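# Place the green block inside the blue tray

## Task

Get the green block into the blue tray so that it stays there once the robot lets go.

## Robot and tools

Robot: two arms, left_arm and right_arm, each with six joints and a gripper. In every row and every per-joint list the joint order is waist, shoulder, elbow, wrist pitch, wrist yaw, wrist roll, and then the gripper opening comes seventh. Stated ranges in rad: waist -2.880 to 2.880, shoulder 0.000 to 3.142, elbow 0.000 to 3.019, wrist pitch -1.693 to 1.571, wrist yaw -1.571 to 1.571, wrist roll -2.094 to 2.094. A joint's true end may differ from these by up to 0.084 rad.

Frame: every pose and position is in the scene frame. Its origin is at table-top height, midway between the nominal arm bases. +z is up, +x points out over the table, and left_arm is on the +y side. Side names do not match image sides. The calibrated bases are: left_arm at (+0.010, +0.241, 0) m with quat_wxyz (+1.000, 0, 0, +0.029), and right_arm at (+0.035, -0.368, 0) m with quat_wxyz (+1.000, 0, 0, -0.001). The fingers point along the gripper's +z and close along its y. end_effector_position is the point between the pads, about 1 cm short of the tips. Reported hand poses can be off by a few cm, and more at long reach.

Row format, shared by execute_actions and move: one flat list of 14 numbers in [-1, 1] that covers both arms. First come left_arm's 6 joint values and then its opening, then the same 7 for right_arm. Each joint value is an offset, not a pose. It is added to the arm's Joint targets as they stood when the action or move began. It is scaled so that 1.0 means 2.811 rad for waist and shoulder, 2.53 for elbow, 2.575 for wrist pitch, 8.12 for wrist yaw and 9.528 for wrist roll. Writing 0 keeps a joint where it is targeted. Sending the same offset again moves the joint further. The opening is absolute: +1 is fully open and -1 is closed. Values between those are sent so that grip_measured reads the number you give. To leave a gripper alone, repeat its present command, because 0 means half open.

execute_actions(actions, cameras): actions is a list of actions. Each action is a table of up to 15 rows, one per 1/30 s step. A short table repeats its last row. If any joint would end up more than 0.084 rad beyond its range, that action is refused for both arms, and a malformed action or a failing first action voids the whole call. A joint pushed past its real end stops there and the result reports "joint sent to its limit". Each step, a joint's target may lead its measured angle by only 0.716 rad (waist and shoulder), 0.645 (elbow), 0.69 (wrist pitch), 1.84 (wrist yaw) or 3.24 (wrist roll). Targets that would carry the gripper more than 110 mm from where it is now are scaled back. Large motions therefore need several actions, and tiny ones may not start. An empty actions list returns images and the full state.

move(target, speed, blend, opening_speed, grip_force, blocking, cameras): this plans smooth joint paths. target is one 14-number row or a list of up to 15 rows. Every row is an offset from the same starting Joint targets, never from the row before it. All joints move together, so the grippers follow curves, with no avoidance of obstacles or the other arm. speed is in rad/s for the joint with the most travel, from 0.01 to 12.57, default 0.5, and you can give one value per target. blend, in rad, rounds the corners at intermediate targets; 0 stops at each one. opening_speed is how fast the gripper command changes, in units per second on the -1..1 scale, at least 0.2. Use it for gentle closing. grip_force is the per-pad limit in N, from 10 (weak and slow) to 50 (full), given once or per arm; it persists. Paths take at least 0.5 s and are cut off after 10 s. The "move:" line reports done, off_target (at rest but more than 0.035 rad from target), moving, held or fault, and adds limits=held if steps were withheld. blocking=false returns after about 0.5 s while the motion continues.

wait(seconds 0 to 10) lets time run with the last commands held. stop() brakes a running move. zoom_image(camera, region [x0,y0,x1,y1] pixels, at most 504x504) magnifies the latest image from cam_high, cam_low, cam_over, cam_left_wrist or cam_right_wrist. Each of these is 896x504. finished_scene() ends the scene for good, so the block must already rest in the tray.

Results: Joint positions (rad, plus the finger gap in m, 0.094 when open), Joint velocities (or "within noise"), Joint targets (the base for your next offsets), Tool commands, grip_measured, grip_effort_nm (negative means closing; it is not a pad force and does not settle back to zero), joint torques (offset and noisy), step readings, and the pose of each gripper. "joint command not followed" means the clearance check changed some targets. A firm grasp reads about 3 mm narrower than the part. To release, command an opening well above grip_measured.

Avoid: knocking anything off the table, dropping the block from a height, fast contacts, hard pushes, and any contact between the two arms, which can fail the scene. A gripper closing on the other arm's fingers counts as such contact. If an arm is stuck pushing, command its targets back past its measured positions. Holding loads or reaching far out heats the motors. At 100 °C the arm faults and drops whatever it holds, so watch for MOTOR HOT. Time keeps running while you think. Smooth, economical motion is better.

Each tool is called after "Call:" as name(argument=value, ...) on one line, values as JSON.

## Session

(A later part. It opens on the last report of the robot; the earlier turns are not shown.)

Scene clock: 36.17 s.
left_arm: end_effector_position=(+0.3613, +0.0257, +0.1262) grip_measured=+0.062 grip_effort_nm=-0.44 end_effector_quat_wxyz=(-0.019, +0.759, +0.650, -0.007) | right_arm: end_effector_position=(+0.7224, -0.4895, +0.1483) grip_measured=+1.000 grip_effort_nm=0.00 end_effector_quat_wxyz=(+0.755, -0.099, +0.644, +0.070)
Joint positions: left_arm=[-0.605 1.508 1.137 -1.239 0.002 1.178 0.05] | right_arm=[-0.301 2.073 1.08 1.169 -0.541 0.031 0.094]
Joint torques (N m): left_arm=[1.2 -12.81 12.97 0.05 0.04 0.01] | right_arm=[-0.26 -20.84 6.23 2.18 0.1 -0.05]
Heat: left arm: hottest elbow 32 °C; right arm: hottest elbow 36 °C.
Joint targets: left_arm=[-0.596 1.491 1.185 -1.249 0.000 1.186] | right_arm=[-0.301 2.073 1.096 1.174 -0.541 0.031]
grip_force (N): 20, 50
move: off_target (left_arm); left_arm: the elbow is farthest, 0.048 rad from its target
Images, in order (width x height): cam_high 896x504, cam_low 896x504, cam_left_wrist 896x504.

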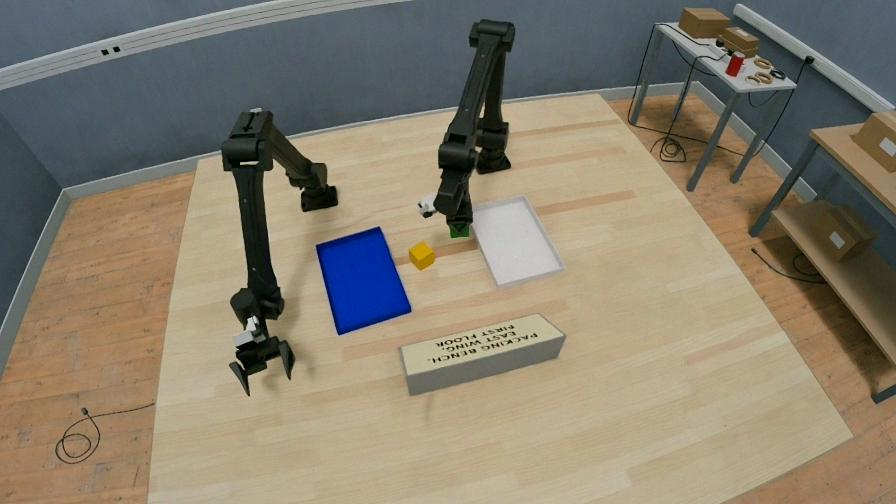

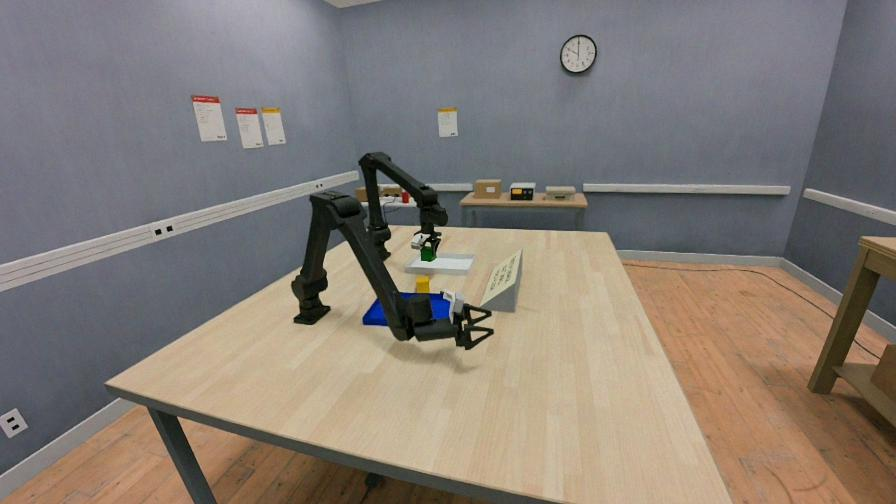

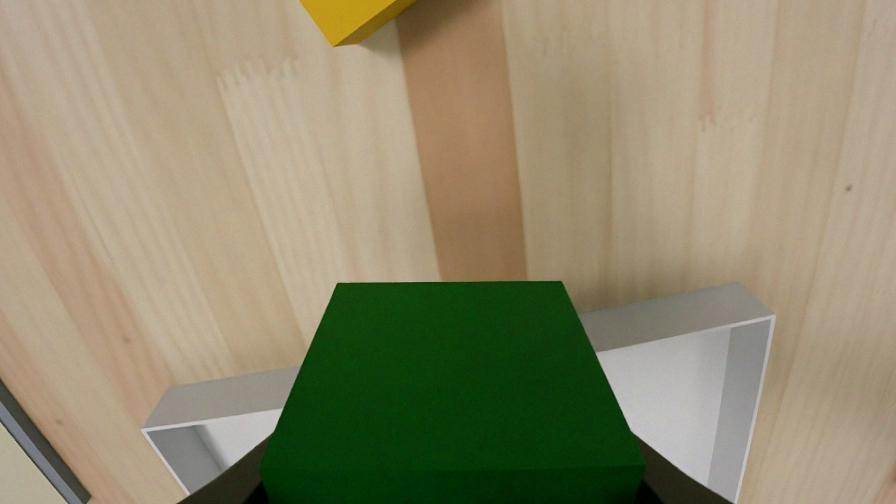

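Call:
move(target=[-0.13910, 0.18214, 0.28261, -0.07029, 0, 0, -0.1, 0, 0, 0, 0, 0, 0, 1.0], speed=0.4, cameras=["all"])

Scene clock: 39.30 s.
left_arm: end_effector_position=(+0.3776, -0.2553, +0.1388) grip_measured=+0.062 grip_effort_nm=-0.44 end_effector_quat_wxyz=(-0.003, +0.870, +0.493, -0.001) | right_arm: end_effector_position=(+0.7224, -0.4895, +0.1483) grip_measured=+1.000 grip_effort_nm=0.00 end_effector_quat_wxyz=(+0.755, -0.099, +0.644, +0.070)
Joint positions: left_arm=[-0.99 2.002 1.845 -1.42 0.001 1.178 0.05] | right_arm=[-0.301 2.073 1.08 1.169 -0.541 0.031 0.094]
Joint torques (N m): left_arm=[0.67 -19.02 14.13 0.14 0.08 0.03] | right_arm=[-0.26 -20.84 6.24 2.18 0.1 -0.05]
Heat: left arm: hottest elbow 33 °C; right arm: hottest elbow 36 °C.
Joint targets: left_arm=[-0.987 2.004 1.900 -1.430 0.000 1.186] | right_arm=[-0.301 2.073 1.096 1.174 -0.541 0.031]
grip_force (N): 20, 50
move: off_target (left_arm); left_arm: the elbow is farthest, 0.054 rad from its target

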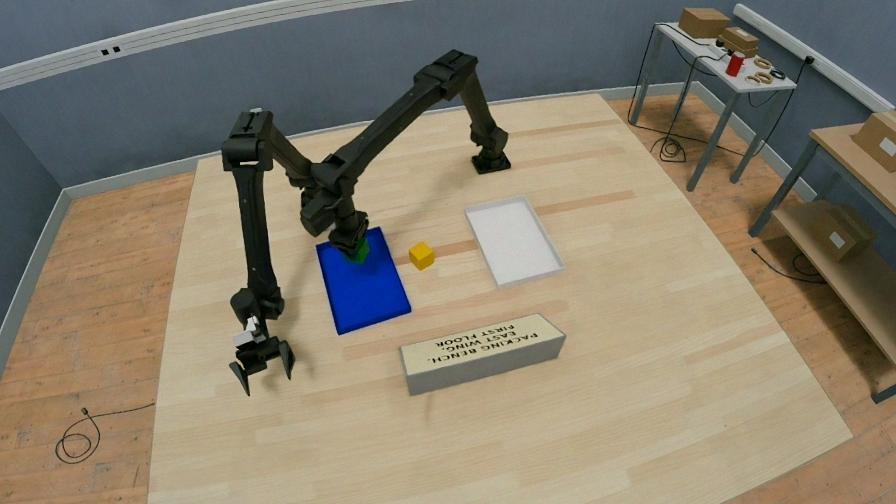

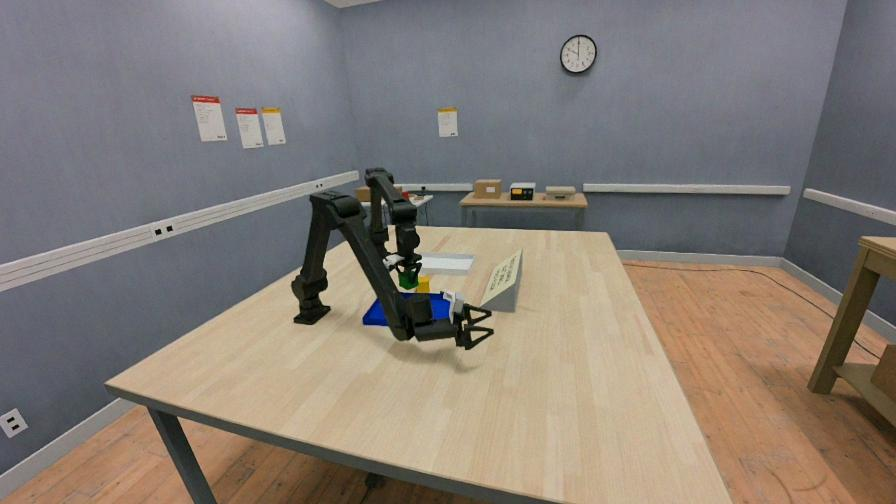

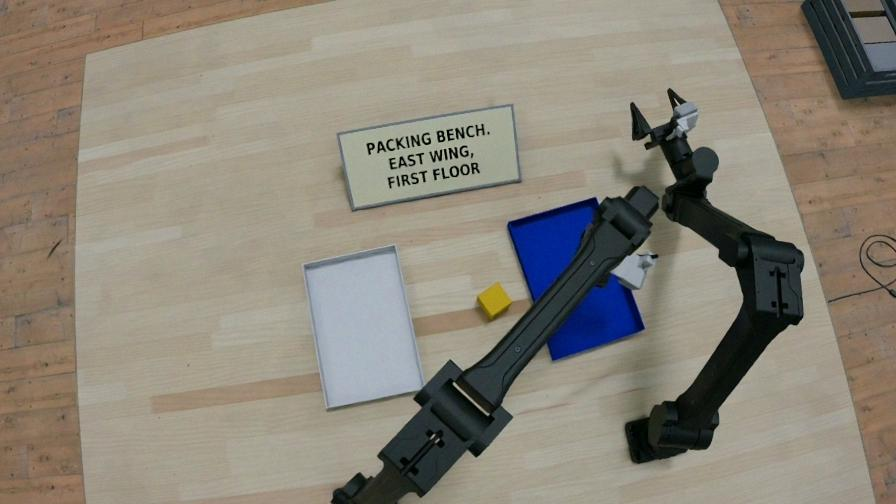

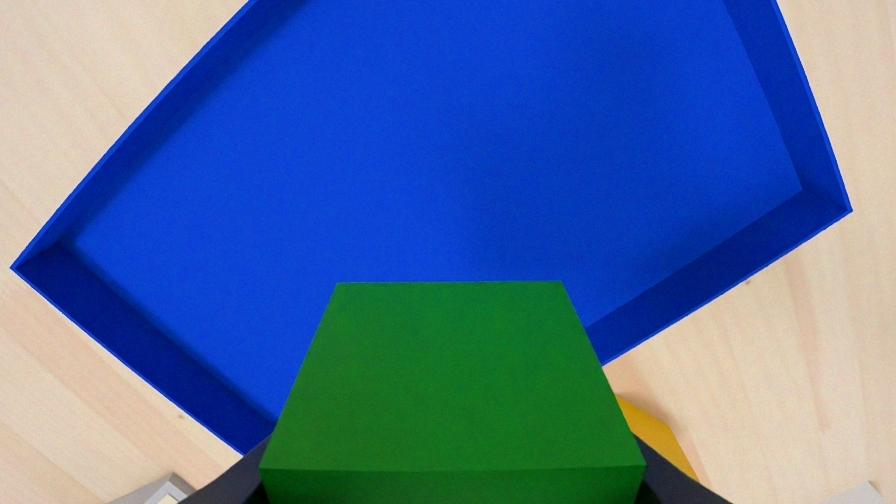

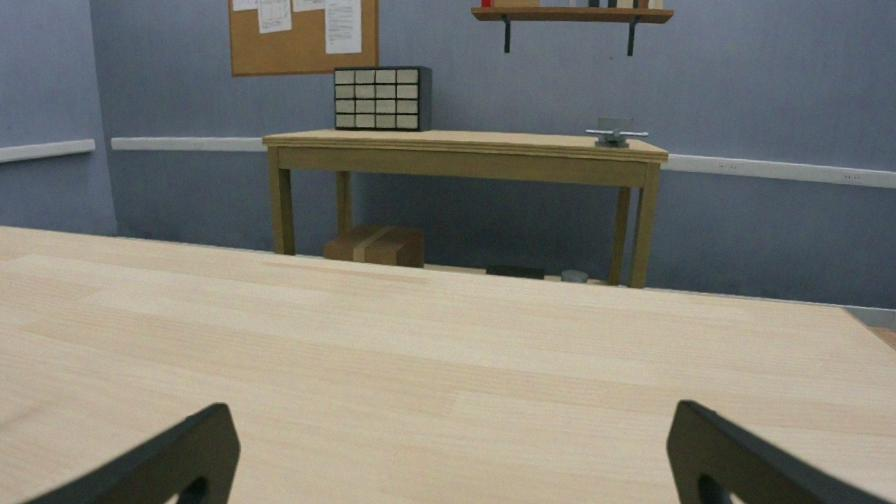

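Call:
move(target=[0, 0.02419, -0.06443, 0.08155, 0, 0, -0.1, 0, 0, 0, 0, 0, 0, 1.0], speed=0.2, cameras=["cam_high", "cam_low", "cam_over", "cam_left_wrist"])

Scene clock: 42.83 s.
left_arm: end_effector_position=(+0.3814, -0.2604, +0.0554) grip_measured=+0.062 grip_effort_nm=-0.44 end_effector_quat_wxyz=(+0.001, +0.870, +0.493, +0.000) | right_arm: end_effector_position=(+0.7224, -0.4895, +0.1483) grip_measured=+1.000 grip_effort_nm=0.00 end_effector_quat_wxyz=(+0.755, -0.099, +0.644, +0.070)
Joint positions: left_arm=[-0.99 2.072 1.733 -1.231 0.001 1.178 0.05] | right_arm=[-0.301 2.073 1.08 1.169 -0.541 0.031 0.094]
Joint torques (N m): left_arm=[0.5 -19.49 8.98 0.77 0.07 0.04] | right_arm=[-0.26 -20.84 6.23 2.18 0.1 -0.05]
Heat: left arm: hottest elbow 33 °C; right arm: hottest elbow 36 °C.
Joint targets: left_arm=[-0.987 2.072 1.737 -1.219 0.000 1.186] | right_arm=[-0.301 2.073 1.096 1.174 -0.541 0.031]
grip_force (N): 20, 50
move: done
Images, in order (width x height): cam_high 896x504, cam_low 896x504, cam_over 896x504, cam_left_wrist 896x504.

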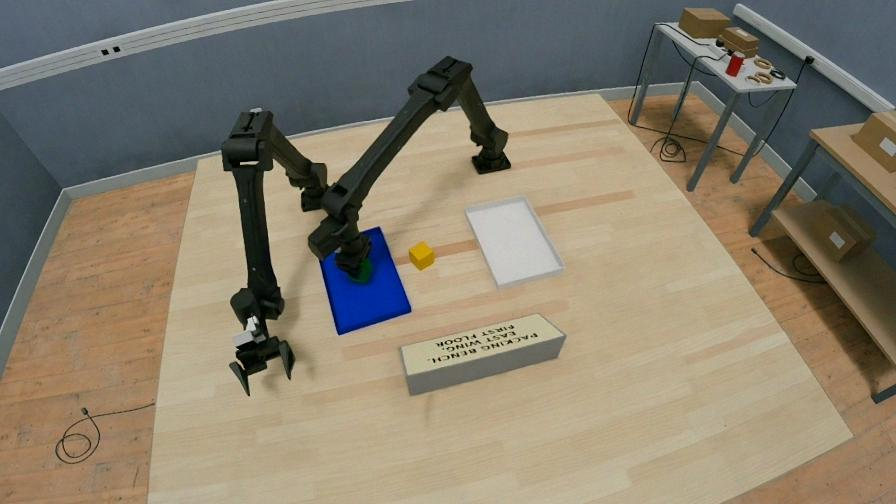

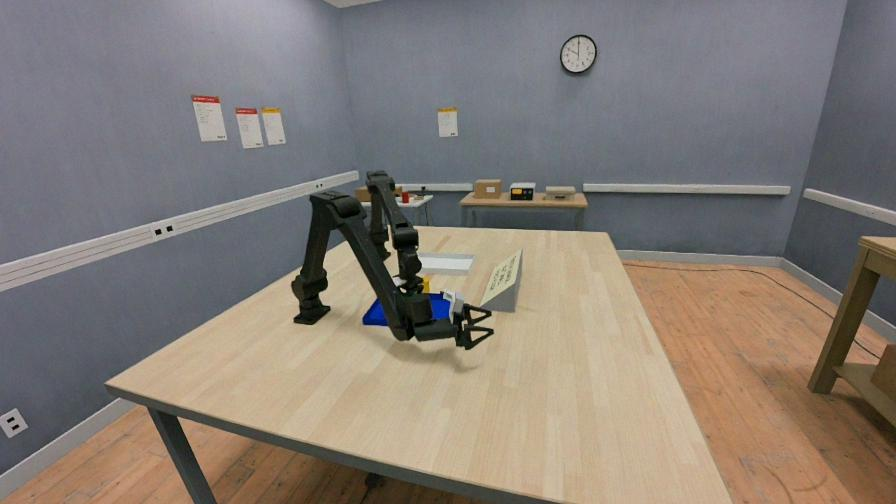

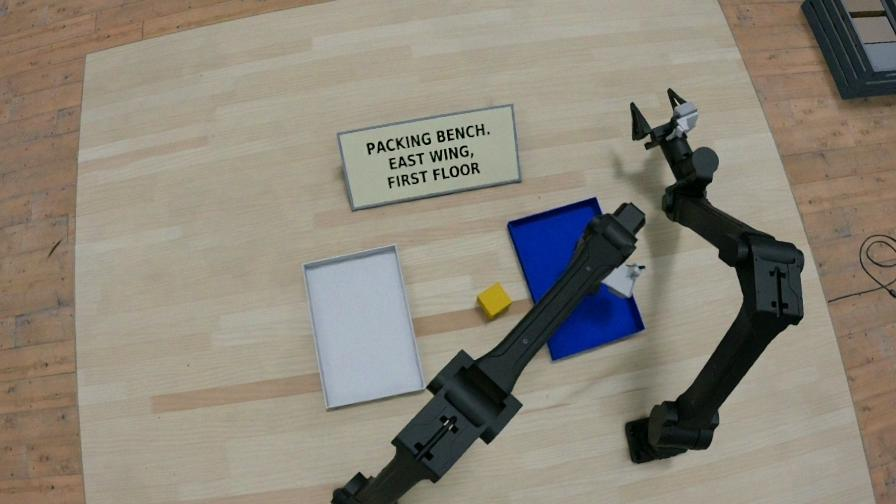

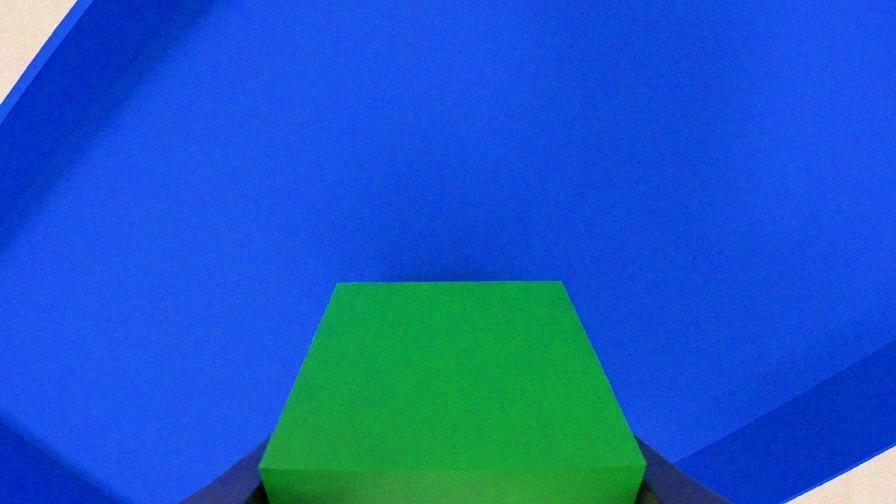

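Call:
move(target=[0, 0.00676, -0.00791, 0.01515, 0, 0, -0.1, 0, 0, 0, 0, 0, 0, 1.0], speed=0.05, cameras=["cam_left_wrist", "cam_high"])

Scene clock: 44.97 s.
left_arm: end_effector_position=(+0.3822, -0.2614, +0.0399) grip_measured=+0.062 grip_effort_nm=-0.44 end_effector_quat_wxyz=(+0.004, +0.870, +0.493, +0.000) | right_arm: end_effector_position=(+0.7224, -0.4895, +0.1483) grip_measured=+1.000 grip_effort_nm=0.00 end_effector_quat_wxyz=(+0.755, -0.099, +0.644, +0.070)
Joint positions: left_arm=[-0.99 2.086 1.715 -1.192 0.001 1.178 0.05] | right_arm=[-0.301 2.073 1.08 1.169 -0.541 0.031 0.094]
Joint torques (N m): left_arm=[0.38 -19.55 8.64 0.84 0.07 0.03] | right_arm=[-0.26 -20.84 6.24 2.18 0.1 -0.05]
Heat: left arm: hottest elbow 33 °C; right arm: hottest elbow 36 °C.
Joint targets: left_arm=[-0.987 2.090 1.717 -1.181 0.000 1.186] | right_arm=[-0.301 2.073 1.096 1.174 -0.541 0.031]
grip_force (N): 20, 50
move: done
Images, in order (width x height): cam_high 896x504, cam_left_wrist 896x504.

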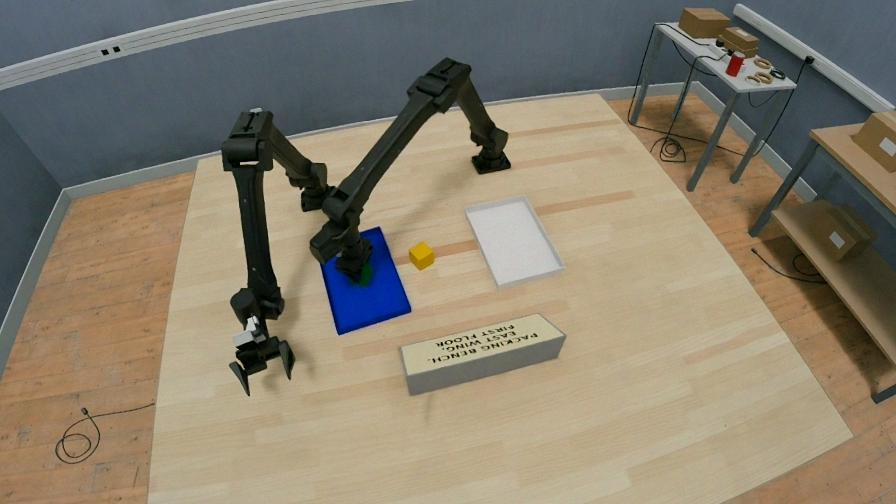

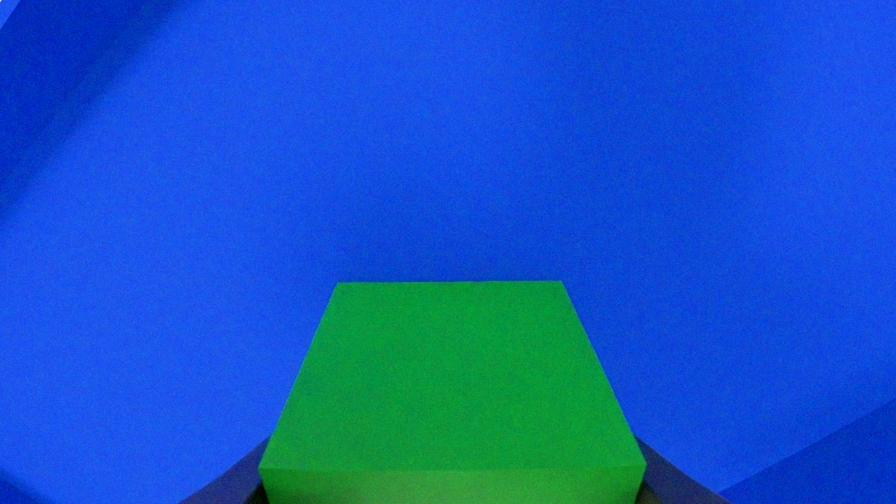

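Call:
zoom_image(camera="cam_left_wrist", region=[280, 200, 620, 400])

Call:
zoom_image(camera="cam_high", region=[290, 190, 430, 350])

Scaled by 1.482 from the camera's 896x504 image, which has a finer 1280x720 frame.

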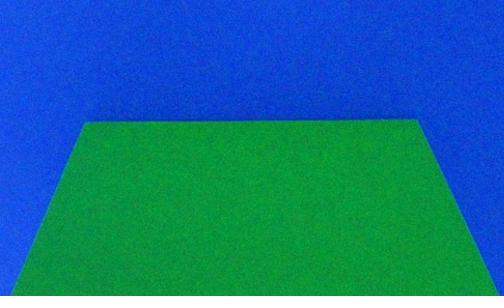

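Scaled by 3.150 from the camera's 896x504 image, which has a finer 1280x720 frame.

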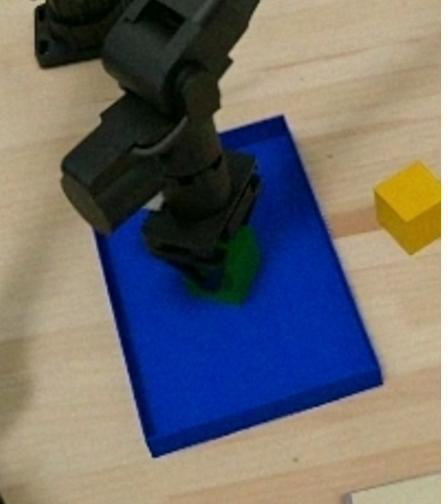

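Call:
move(target=[0, 0.00391, -0.0005, 0.00171, 0, 0, -0.1, 0, 0, 0, 0, 0, 0, 1.0], speed=0.05, cameras=["cam_left_wrist"])

Scene clock: 46.23 s.
left_arm: end_effector_position=(+0.3827, -0.2620, +0.0379) grip_measured=+0.062 grip_effort_nm=-0.44 end_effector_quat_wxyz=(+0.004, +0.870, +0.493, +0.000) | right_arm: end_effector_position=(+0.7224, -0.4895, +0.1483) grip_measured=+1.000 grip_effort_nm=0.00 end_effector_quat_wxyz=(+0.755, -0.099, +0.644, +0.070)
Joint positions: left_arm=[-0.99 2.089 1.715 -1.188 0.001 1.178 0.05] | right_arm=[-0.301 2.073 1.08 1.169 -0.541 0.031 0.094]
Joint torques (N m): left_arm=[0.62 -18.9 8.57 0.91 0.07 0.04] | right_arm=[-0.26 -20.89 6.24 2.18 0.1 -0.05]
Heat: left arm: hottest elbow 33 °C; right arm: hottest elbow 36 °C.
Joint targets: left_arm=[-0.987 2.101 1.716 -1.176 0.000 1.186] | right_arm=[-0.301 2.073 1.096 1.174 -0.541 0.031]
grip_force (N): 20, 50
move: done
Images, in order (width x height): cam_left_wrist 896x504.

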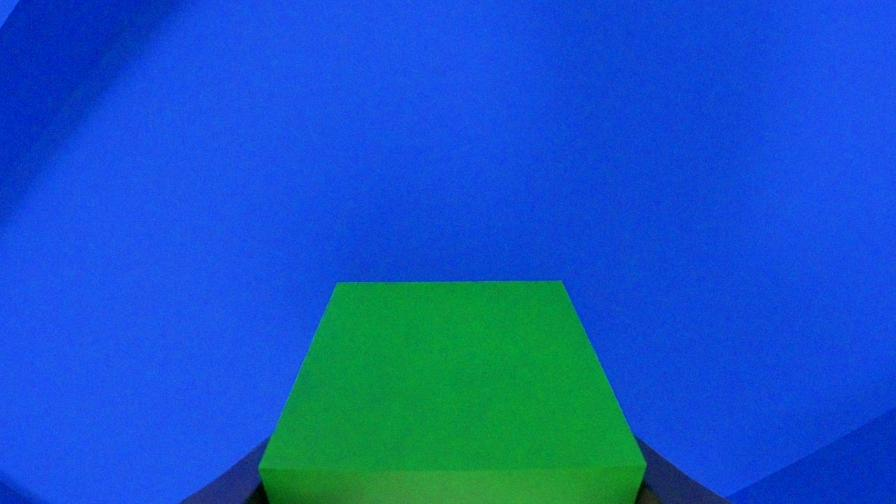

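Call:
move(target=[0, 0.0040, -0.0012, 0.0020, 0, 0, -0.1, 0, 0, 0, 0, 0, 0, 1.0], speed=0.05, cameras=["cam_left_wrist"])

Scene clock: 47.17 s.
left_arm: end_effector_position=(+0.3826, -0.2620, +0.0372) grip_measured=+0.062 grip_effort_nm=-0.44 end_effector_quat_wxyz=(+0.004, +0.870, +0.493, +0.000) | right_arm: end_effector_position=(+0.7224, -0.4895, +0.1483) grip_measured=+1.000 grip_effort_nm=0.00 end_effector_quat_wxyz=(+0.755, -0.099, +0.644, +0.070)
Joint positions: left_arm=[-0.99 2.091 1.715 -1.188 0.001 1.178 0.05] | right_arm=[-0.301 2.073 1.08 1.169 -0.541 0.031 0.094]
Joint torques (N m): left_arm=[0.26 -18.02 8.28 1.03 0.05 0.04] | right_arm=[-0.26 -20.84 6.24 2.18 0.1 -0.05]
Heat: left arm: hottest elbow 33 °C; right arm: hottest elbow 36 °C.
Joint targets: left_arm=[-0.987 2.113 1.713 -1.171 0.000 1.186] | right_arm=[-0.301 2.073 1.096 1.174 -0.541 0.031]
grip_force (N): 20, 50
move: done
Images, in order (width x height): cam_left_wrist 896x504.

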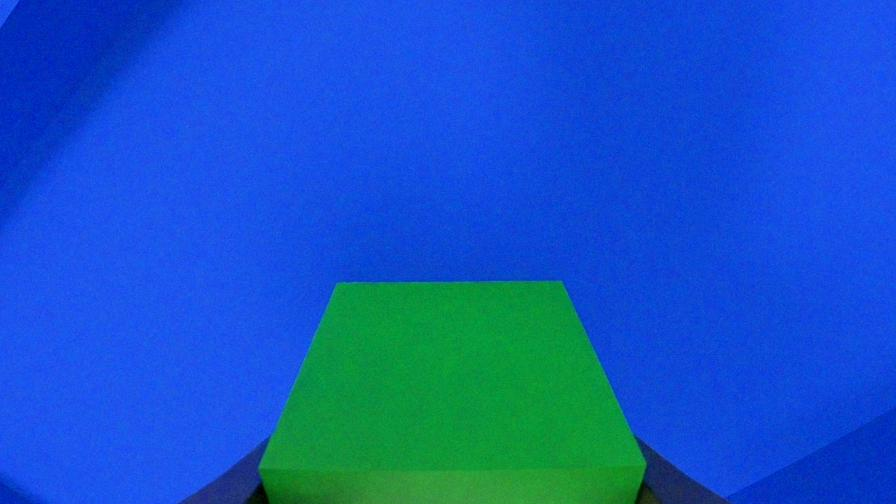

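Call:
move(target=[0, -0.00605, 0.0012, -0.0019, 0, 0, -0.1, 0, 0, 0, 0, 0, 0, 1.0], speed=0.05, cameras=["cam_left_wrist", "cam_high"])

Call:
zoom_image(camera="cam_left_wrist", region=[300, 230, 600, 330])

Call:
zoom_image(camera="cam_high", region=[320, 220, 420, 320])

Scene clock: 48.17 s.
left_arm: end_effector_position=(+0.3826, -0.2620, +0.0372) grip_measured=+0.062 grip_effort_nm=-0.44 end_effector_quat_wxyz=(+0.004, +0.870, +0.493, +0.000) | right_arm: end_effector_position=(+0.7224, -0.4895, +0.1483) grip_measured=+1.000 grip_effort_nm=0.00 end_effector_quat_wxyz=(+0.755, -0.099, +0.644, +0.070)
Joint positions: left_arm=[-0.99 2.091 1.715 -1.188 0.001 1.178 0.05] | right_arm=[-0.301 2.073 1.08 1.169 -0.541 0.031 0.094]
Joint torques (N m): left_arm=[0.5 -19.6 8.57 0.88 0.07 0.03] | right_arm=[-0.32 -20.84 6.24 2.17 0.1 -0.05]
Heat: left arm: hottest elbow 33 °C; right arm: hottest elbow 36 °C.
Joint targets: left_arm=[-0.987 2.096 1.716 -1.176 0.000 1.186] | right_arm=[-0.301 2.073 1.096 1.174 -0.541 0.031]
grip_force (N): 20, 50
move: done
Images, in order (width x height): cam_high 896x504, cam_left_wrist 896x504.

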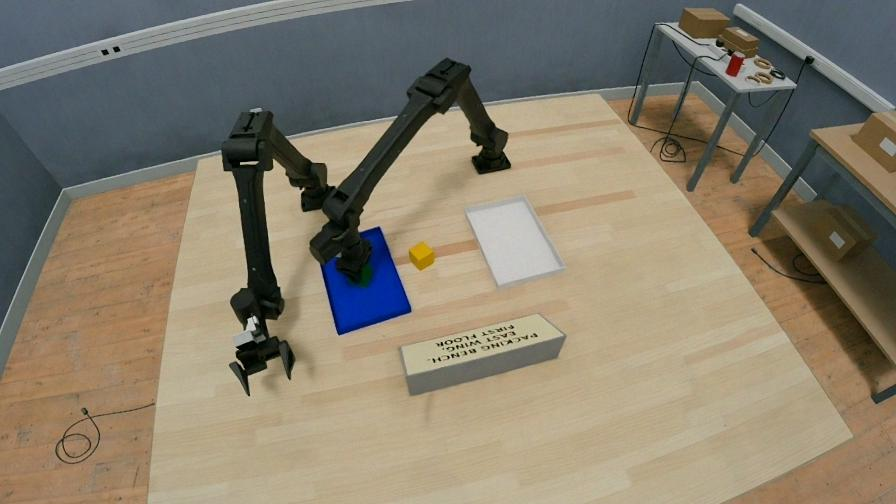

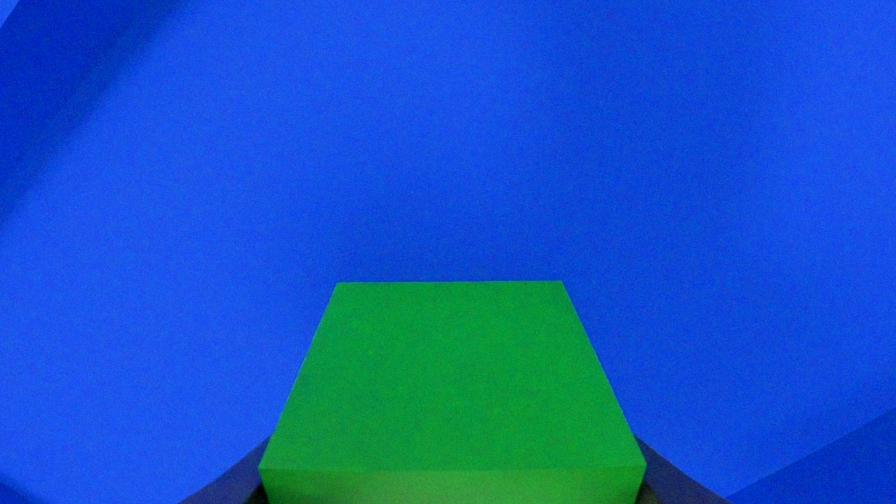

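Scaled by 1.680 from the camera's 896x504 image, which has a finer 1280x720 frame.

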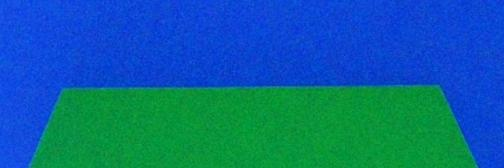

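Scaled by 5.040 from the camera's 896x504 image, which has a finer 1280x720 frame.

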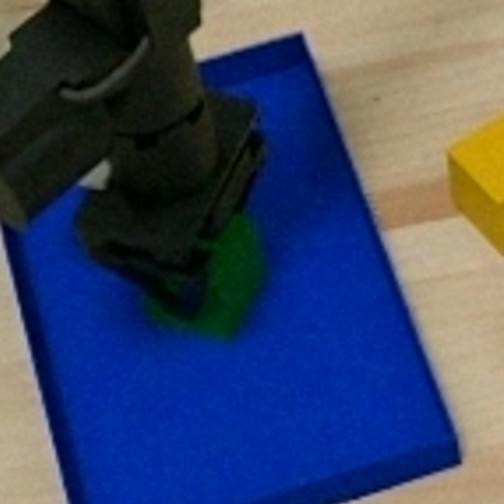

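Call:
move(target=[0, 0, 0, 0, 0, 0, 0.5, 0, 0, 0, 0, 0, 0, 1.0], opening_speed=0.4, speed=0.3, cameras=["cam_left_wrist", "cam_high", "cam_low"])

Scene clock: 50.17 s.
left_arm: end_effector_position=(+0.3826, -0.2620, +0.0372) grip_measured=+0.497 grip_effort_nm=0.17 end_effector_quat_wxyz=(+0.004, +0.870, +0.493, +0.000) | right_arm: end_effector_position=(+0.7224, -0.4895, +0.1483) grip_measured=+1.000 grip_effort_nm=0.00 end_effector_quat_wxyz=(+0.755, -0.099, +0.644, +0.070)
Joint positions: left_arm=[-0.99 2.091 1.715 -1.188 0.001 1.178 0.07] | right_arm=[-0.301 2.073 1.08 1.169 -0.541 0.031 0.094]
Joint torques (N m): left_arm=[0.56 -19.49 8.55 0.81 0.06 0.02] | right_arm=[-0.26 -20.84 6.24 2.18 0.1 -0.05]
Heat: left arm: hottest shoulder 33 °C; right arm: hottest elbow 36 °C.
Joint targets: left_arm=[-0.987 2.096 1.716 -1.176 0.000 1.186] | right_arm=[-0.301 2.073 1.096 1.174 -0.541 0.031]
grip_force (N): 20, 50
move: done
Images, in order (width x height): cam_high 896x504, cam_low 896x504, cam_left_wrist 896x504.

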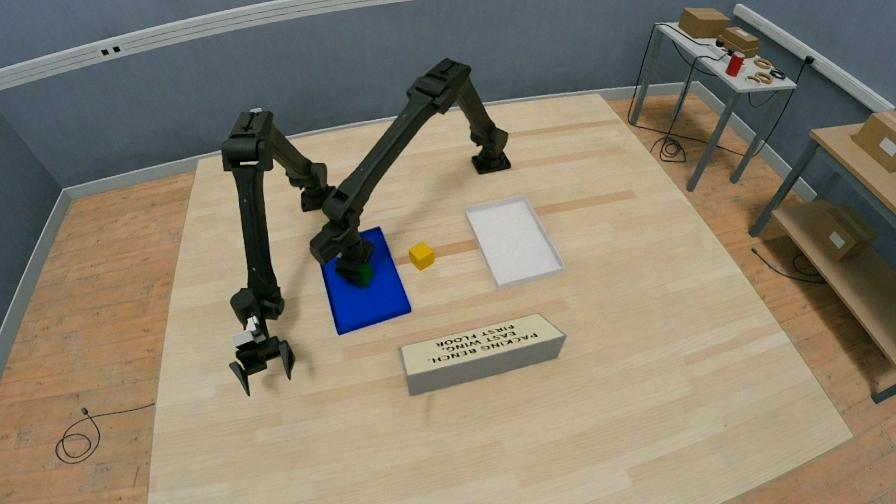

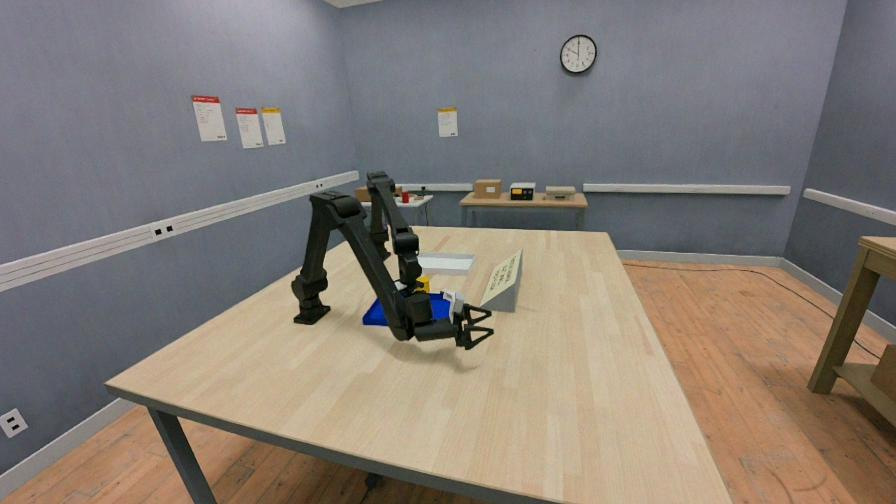

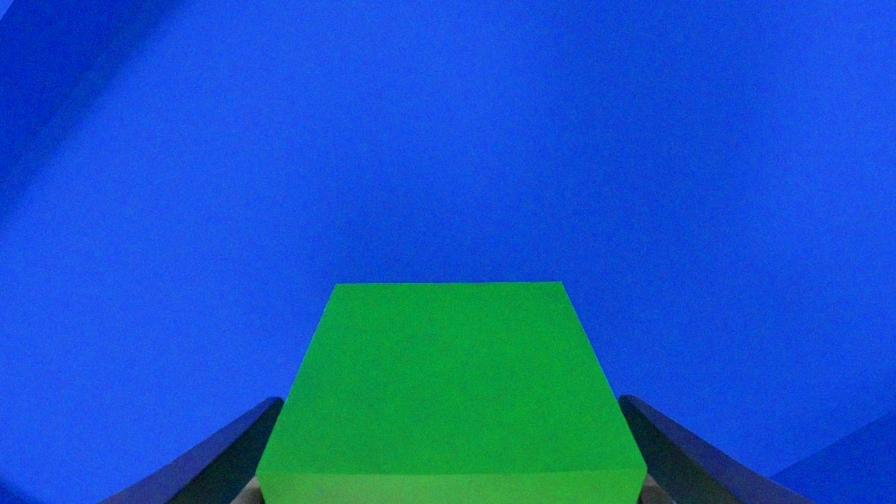

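Call:
move(target=[0, 0, 0, 0, 0, 0, 1.0, 0, 0, 0, 0, 0, 0, 1.0], opening_speed=0.8, speed=0.3, cameras=["cam_left_wrist"])

Scene clock: 52.33 s.
left_arm: end_effector_position=(+0.3826, -0.2620, +0.0372) grip_measured=+0.997 grip_effort_nm=0.17 end_effector_quat_wxyz=(+0.004, +0.870, +0.493, +0.000) | right_arm: end_effector_position=(+0.7224, -0.4895, +0.1483) grip_measured=+1.000 grip_effort_nm=0.00 end_effector_quat_wxyz=(+0.755, -0.099, +0.644, +0.070)
Joint positions: left_arm=[-0.99 2.091 1.715 -1.188 0.001 1.178 0.094] | right_arm=[-0.301 2.073 1.08 1.169 -0.541 0.031 0.094]
Joint torques (N m): left_arm=[0.56 -19.37 8.59 0.87 0.05 0.03] | right_arm=[-0.32 -20.84 6.24 2.18 0.1 -0.05]
Heat: left arm: hottest shoulder 33 °C; right arm: hottest elbow 36 °C.
Joint targets: left_arm=[-0.987 2.096 1.716 -1.176 0.000 1.186] | right_arm=[-0.301 2.073 1.096 1.174 -0.541 0.031]
grip_force (N): 20, 50
move: done
Images, in order (width x height): cam_left_wrist 896x504.

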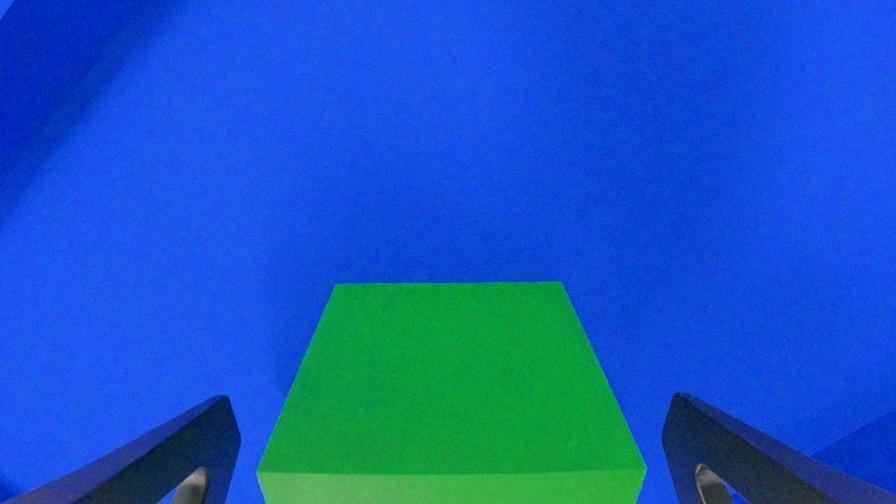

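Fingers are clear on both sides; now lifting away vertically.

Call:
move(target=[[0, -0.00640, 0.02134, -0.00854, 0, 0, 1.0, 0, 0, 0, 0, 0, 0, 1.0], [0, -0.03451, 0.10119, -0.12039, 0, 0, 1.0, 0, 0, 0, 0, 0, 0, 1.0]], speed=[0.15, 0.25], blend=[0.02, 0], cameras=["all"])

Scene clock: 54.57 s.
left_arm: end_effector_position=(+0.3833, -0.2629, +0.1575) grip_measured=+0.998 grip_effort_nm=0.16 end_effector_quat_wxyz=(-0.001, +0.870, +0.493, -0.001) | right_arm: end_effector_position=(+0.7224, -0.4895, +0.1483) grip_measured=+1.000 grip_effort_nm=0.00 end_effector_quat_wxyz=(+0.755, -0.099, +0.644, +0.070)
Joint positions: left_arm=[-0.99 2.02 1.923 -1.476 0.001 1.178 0.094] | right_arm=[-0.301 2.073 1.08 1.169 -0.541 0.031 0.094]
Joint torques (N m): left_arm=[0.56 -21.19 13.57 0.08 0.06 0.03] | right_arm=[-0.32 -20.84 6.24 2.18 0.1 -0.05]
Heat: left arm: hottest shoulder 33 °C; right arm: hottest elbow 36 °C.
Joint targets: left_arm=[-0.987 1.999 1.972 -1.486 0.000 1.186] | right_arm=[-0.301 2.073 1.096 1.174 -0.541 0.031]
grip_force (N): 20, 50
move: off_target (left_arm); left_arm: the elbow is farthest, 0.049 rad from its target

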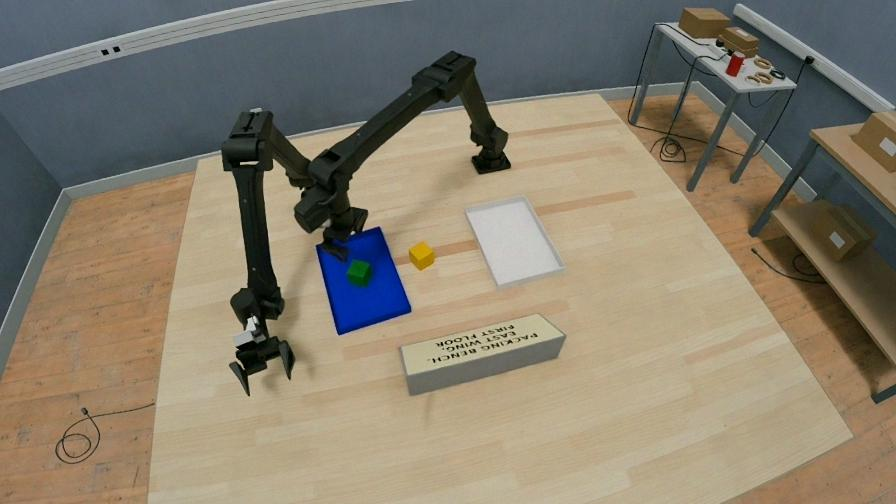

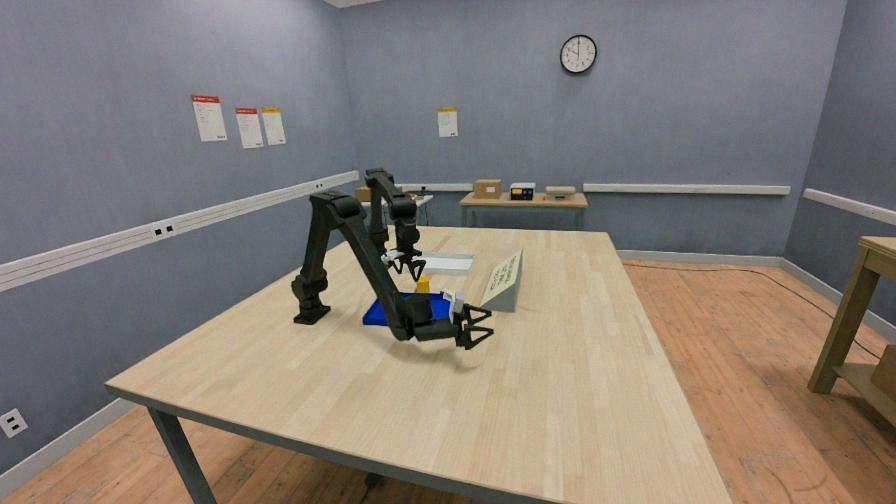

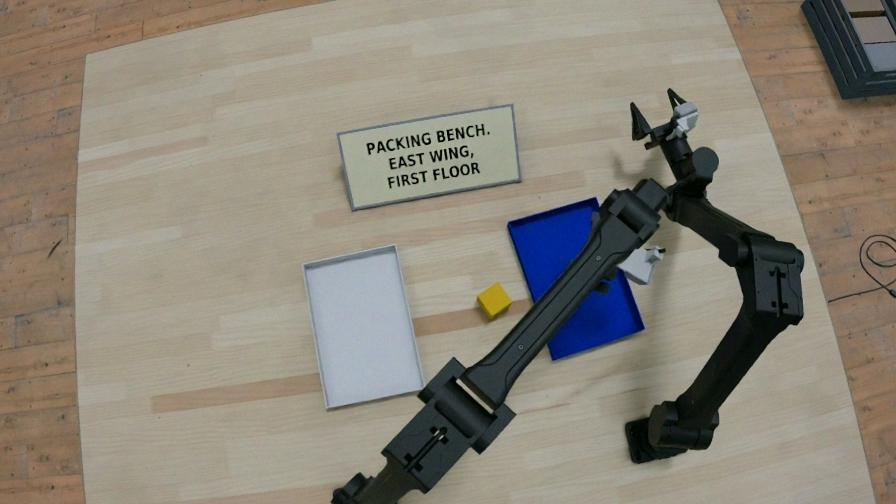

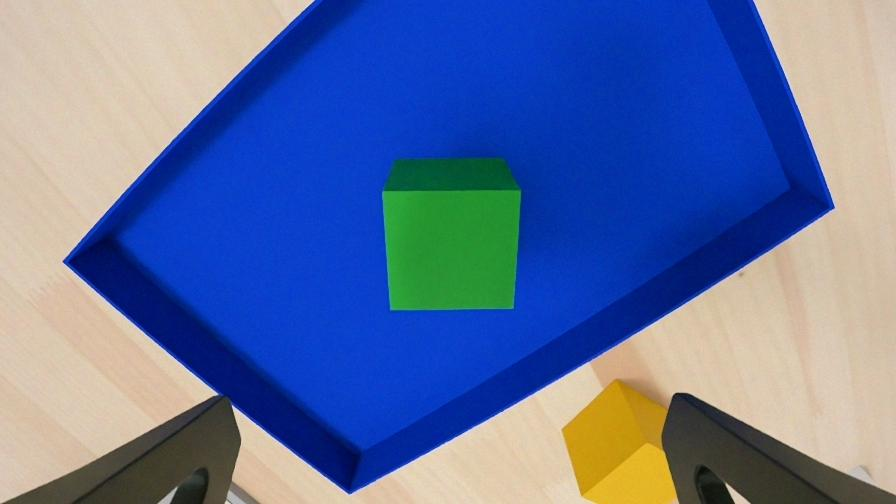

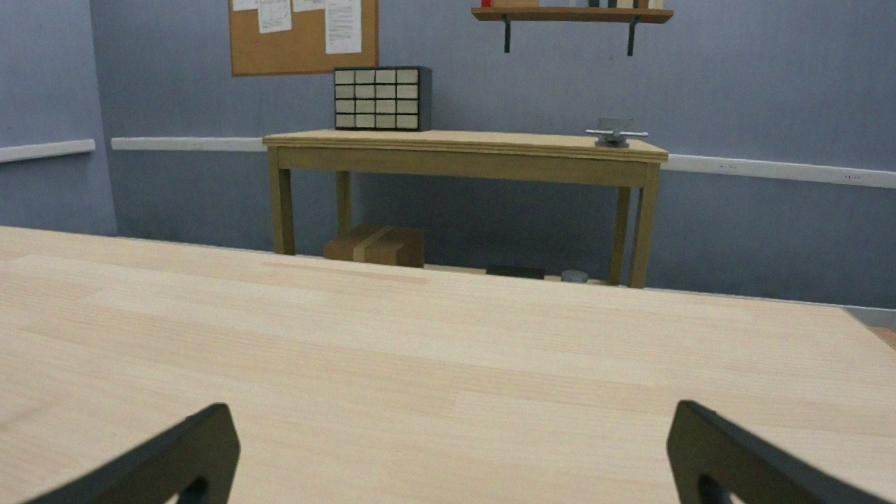

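The green block is sitting upright in the middle of the blue tray and the gripper is well clear of it, so I'm ending the scene.

Call:
finished_scene(scene=1)

The scene is finished: the task was done.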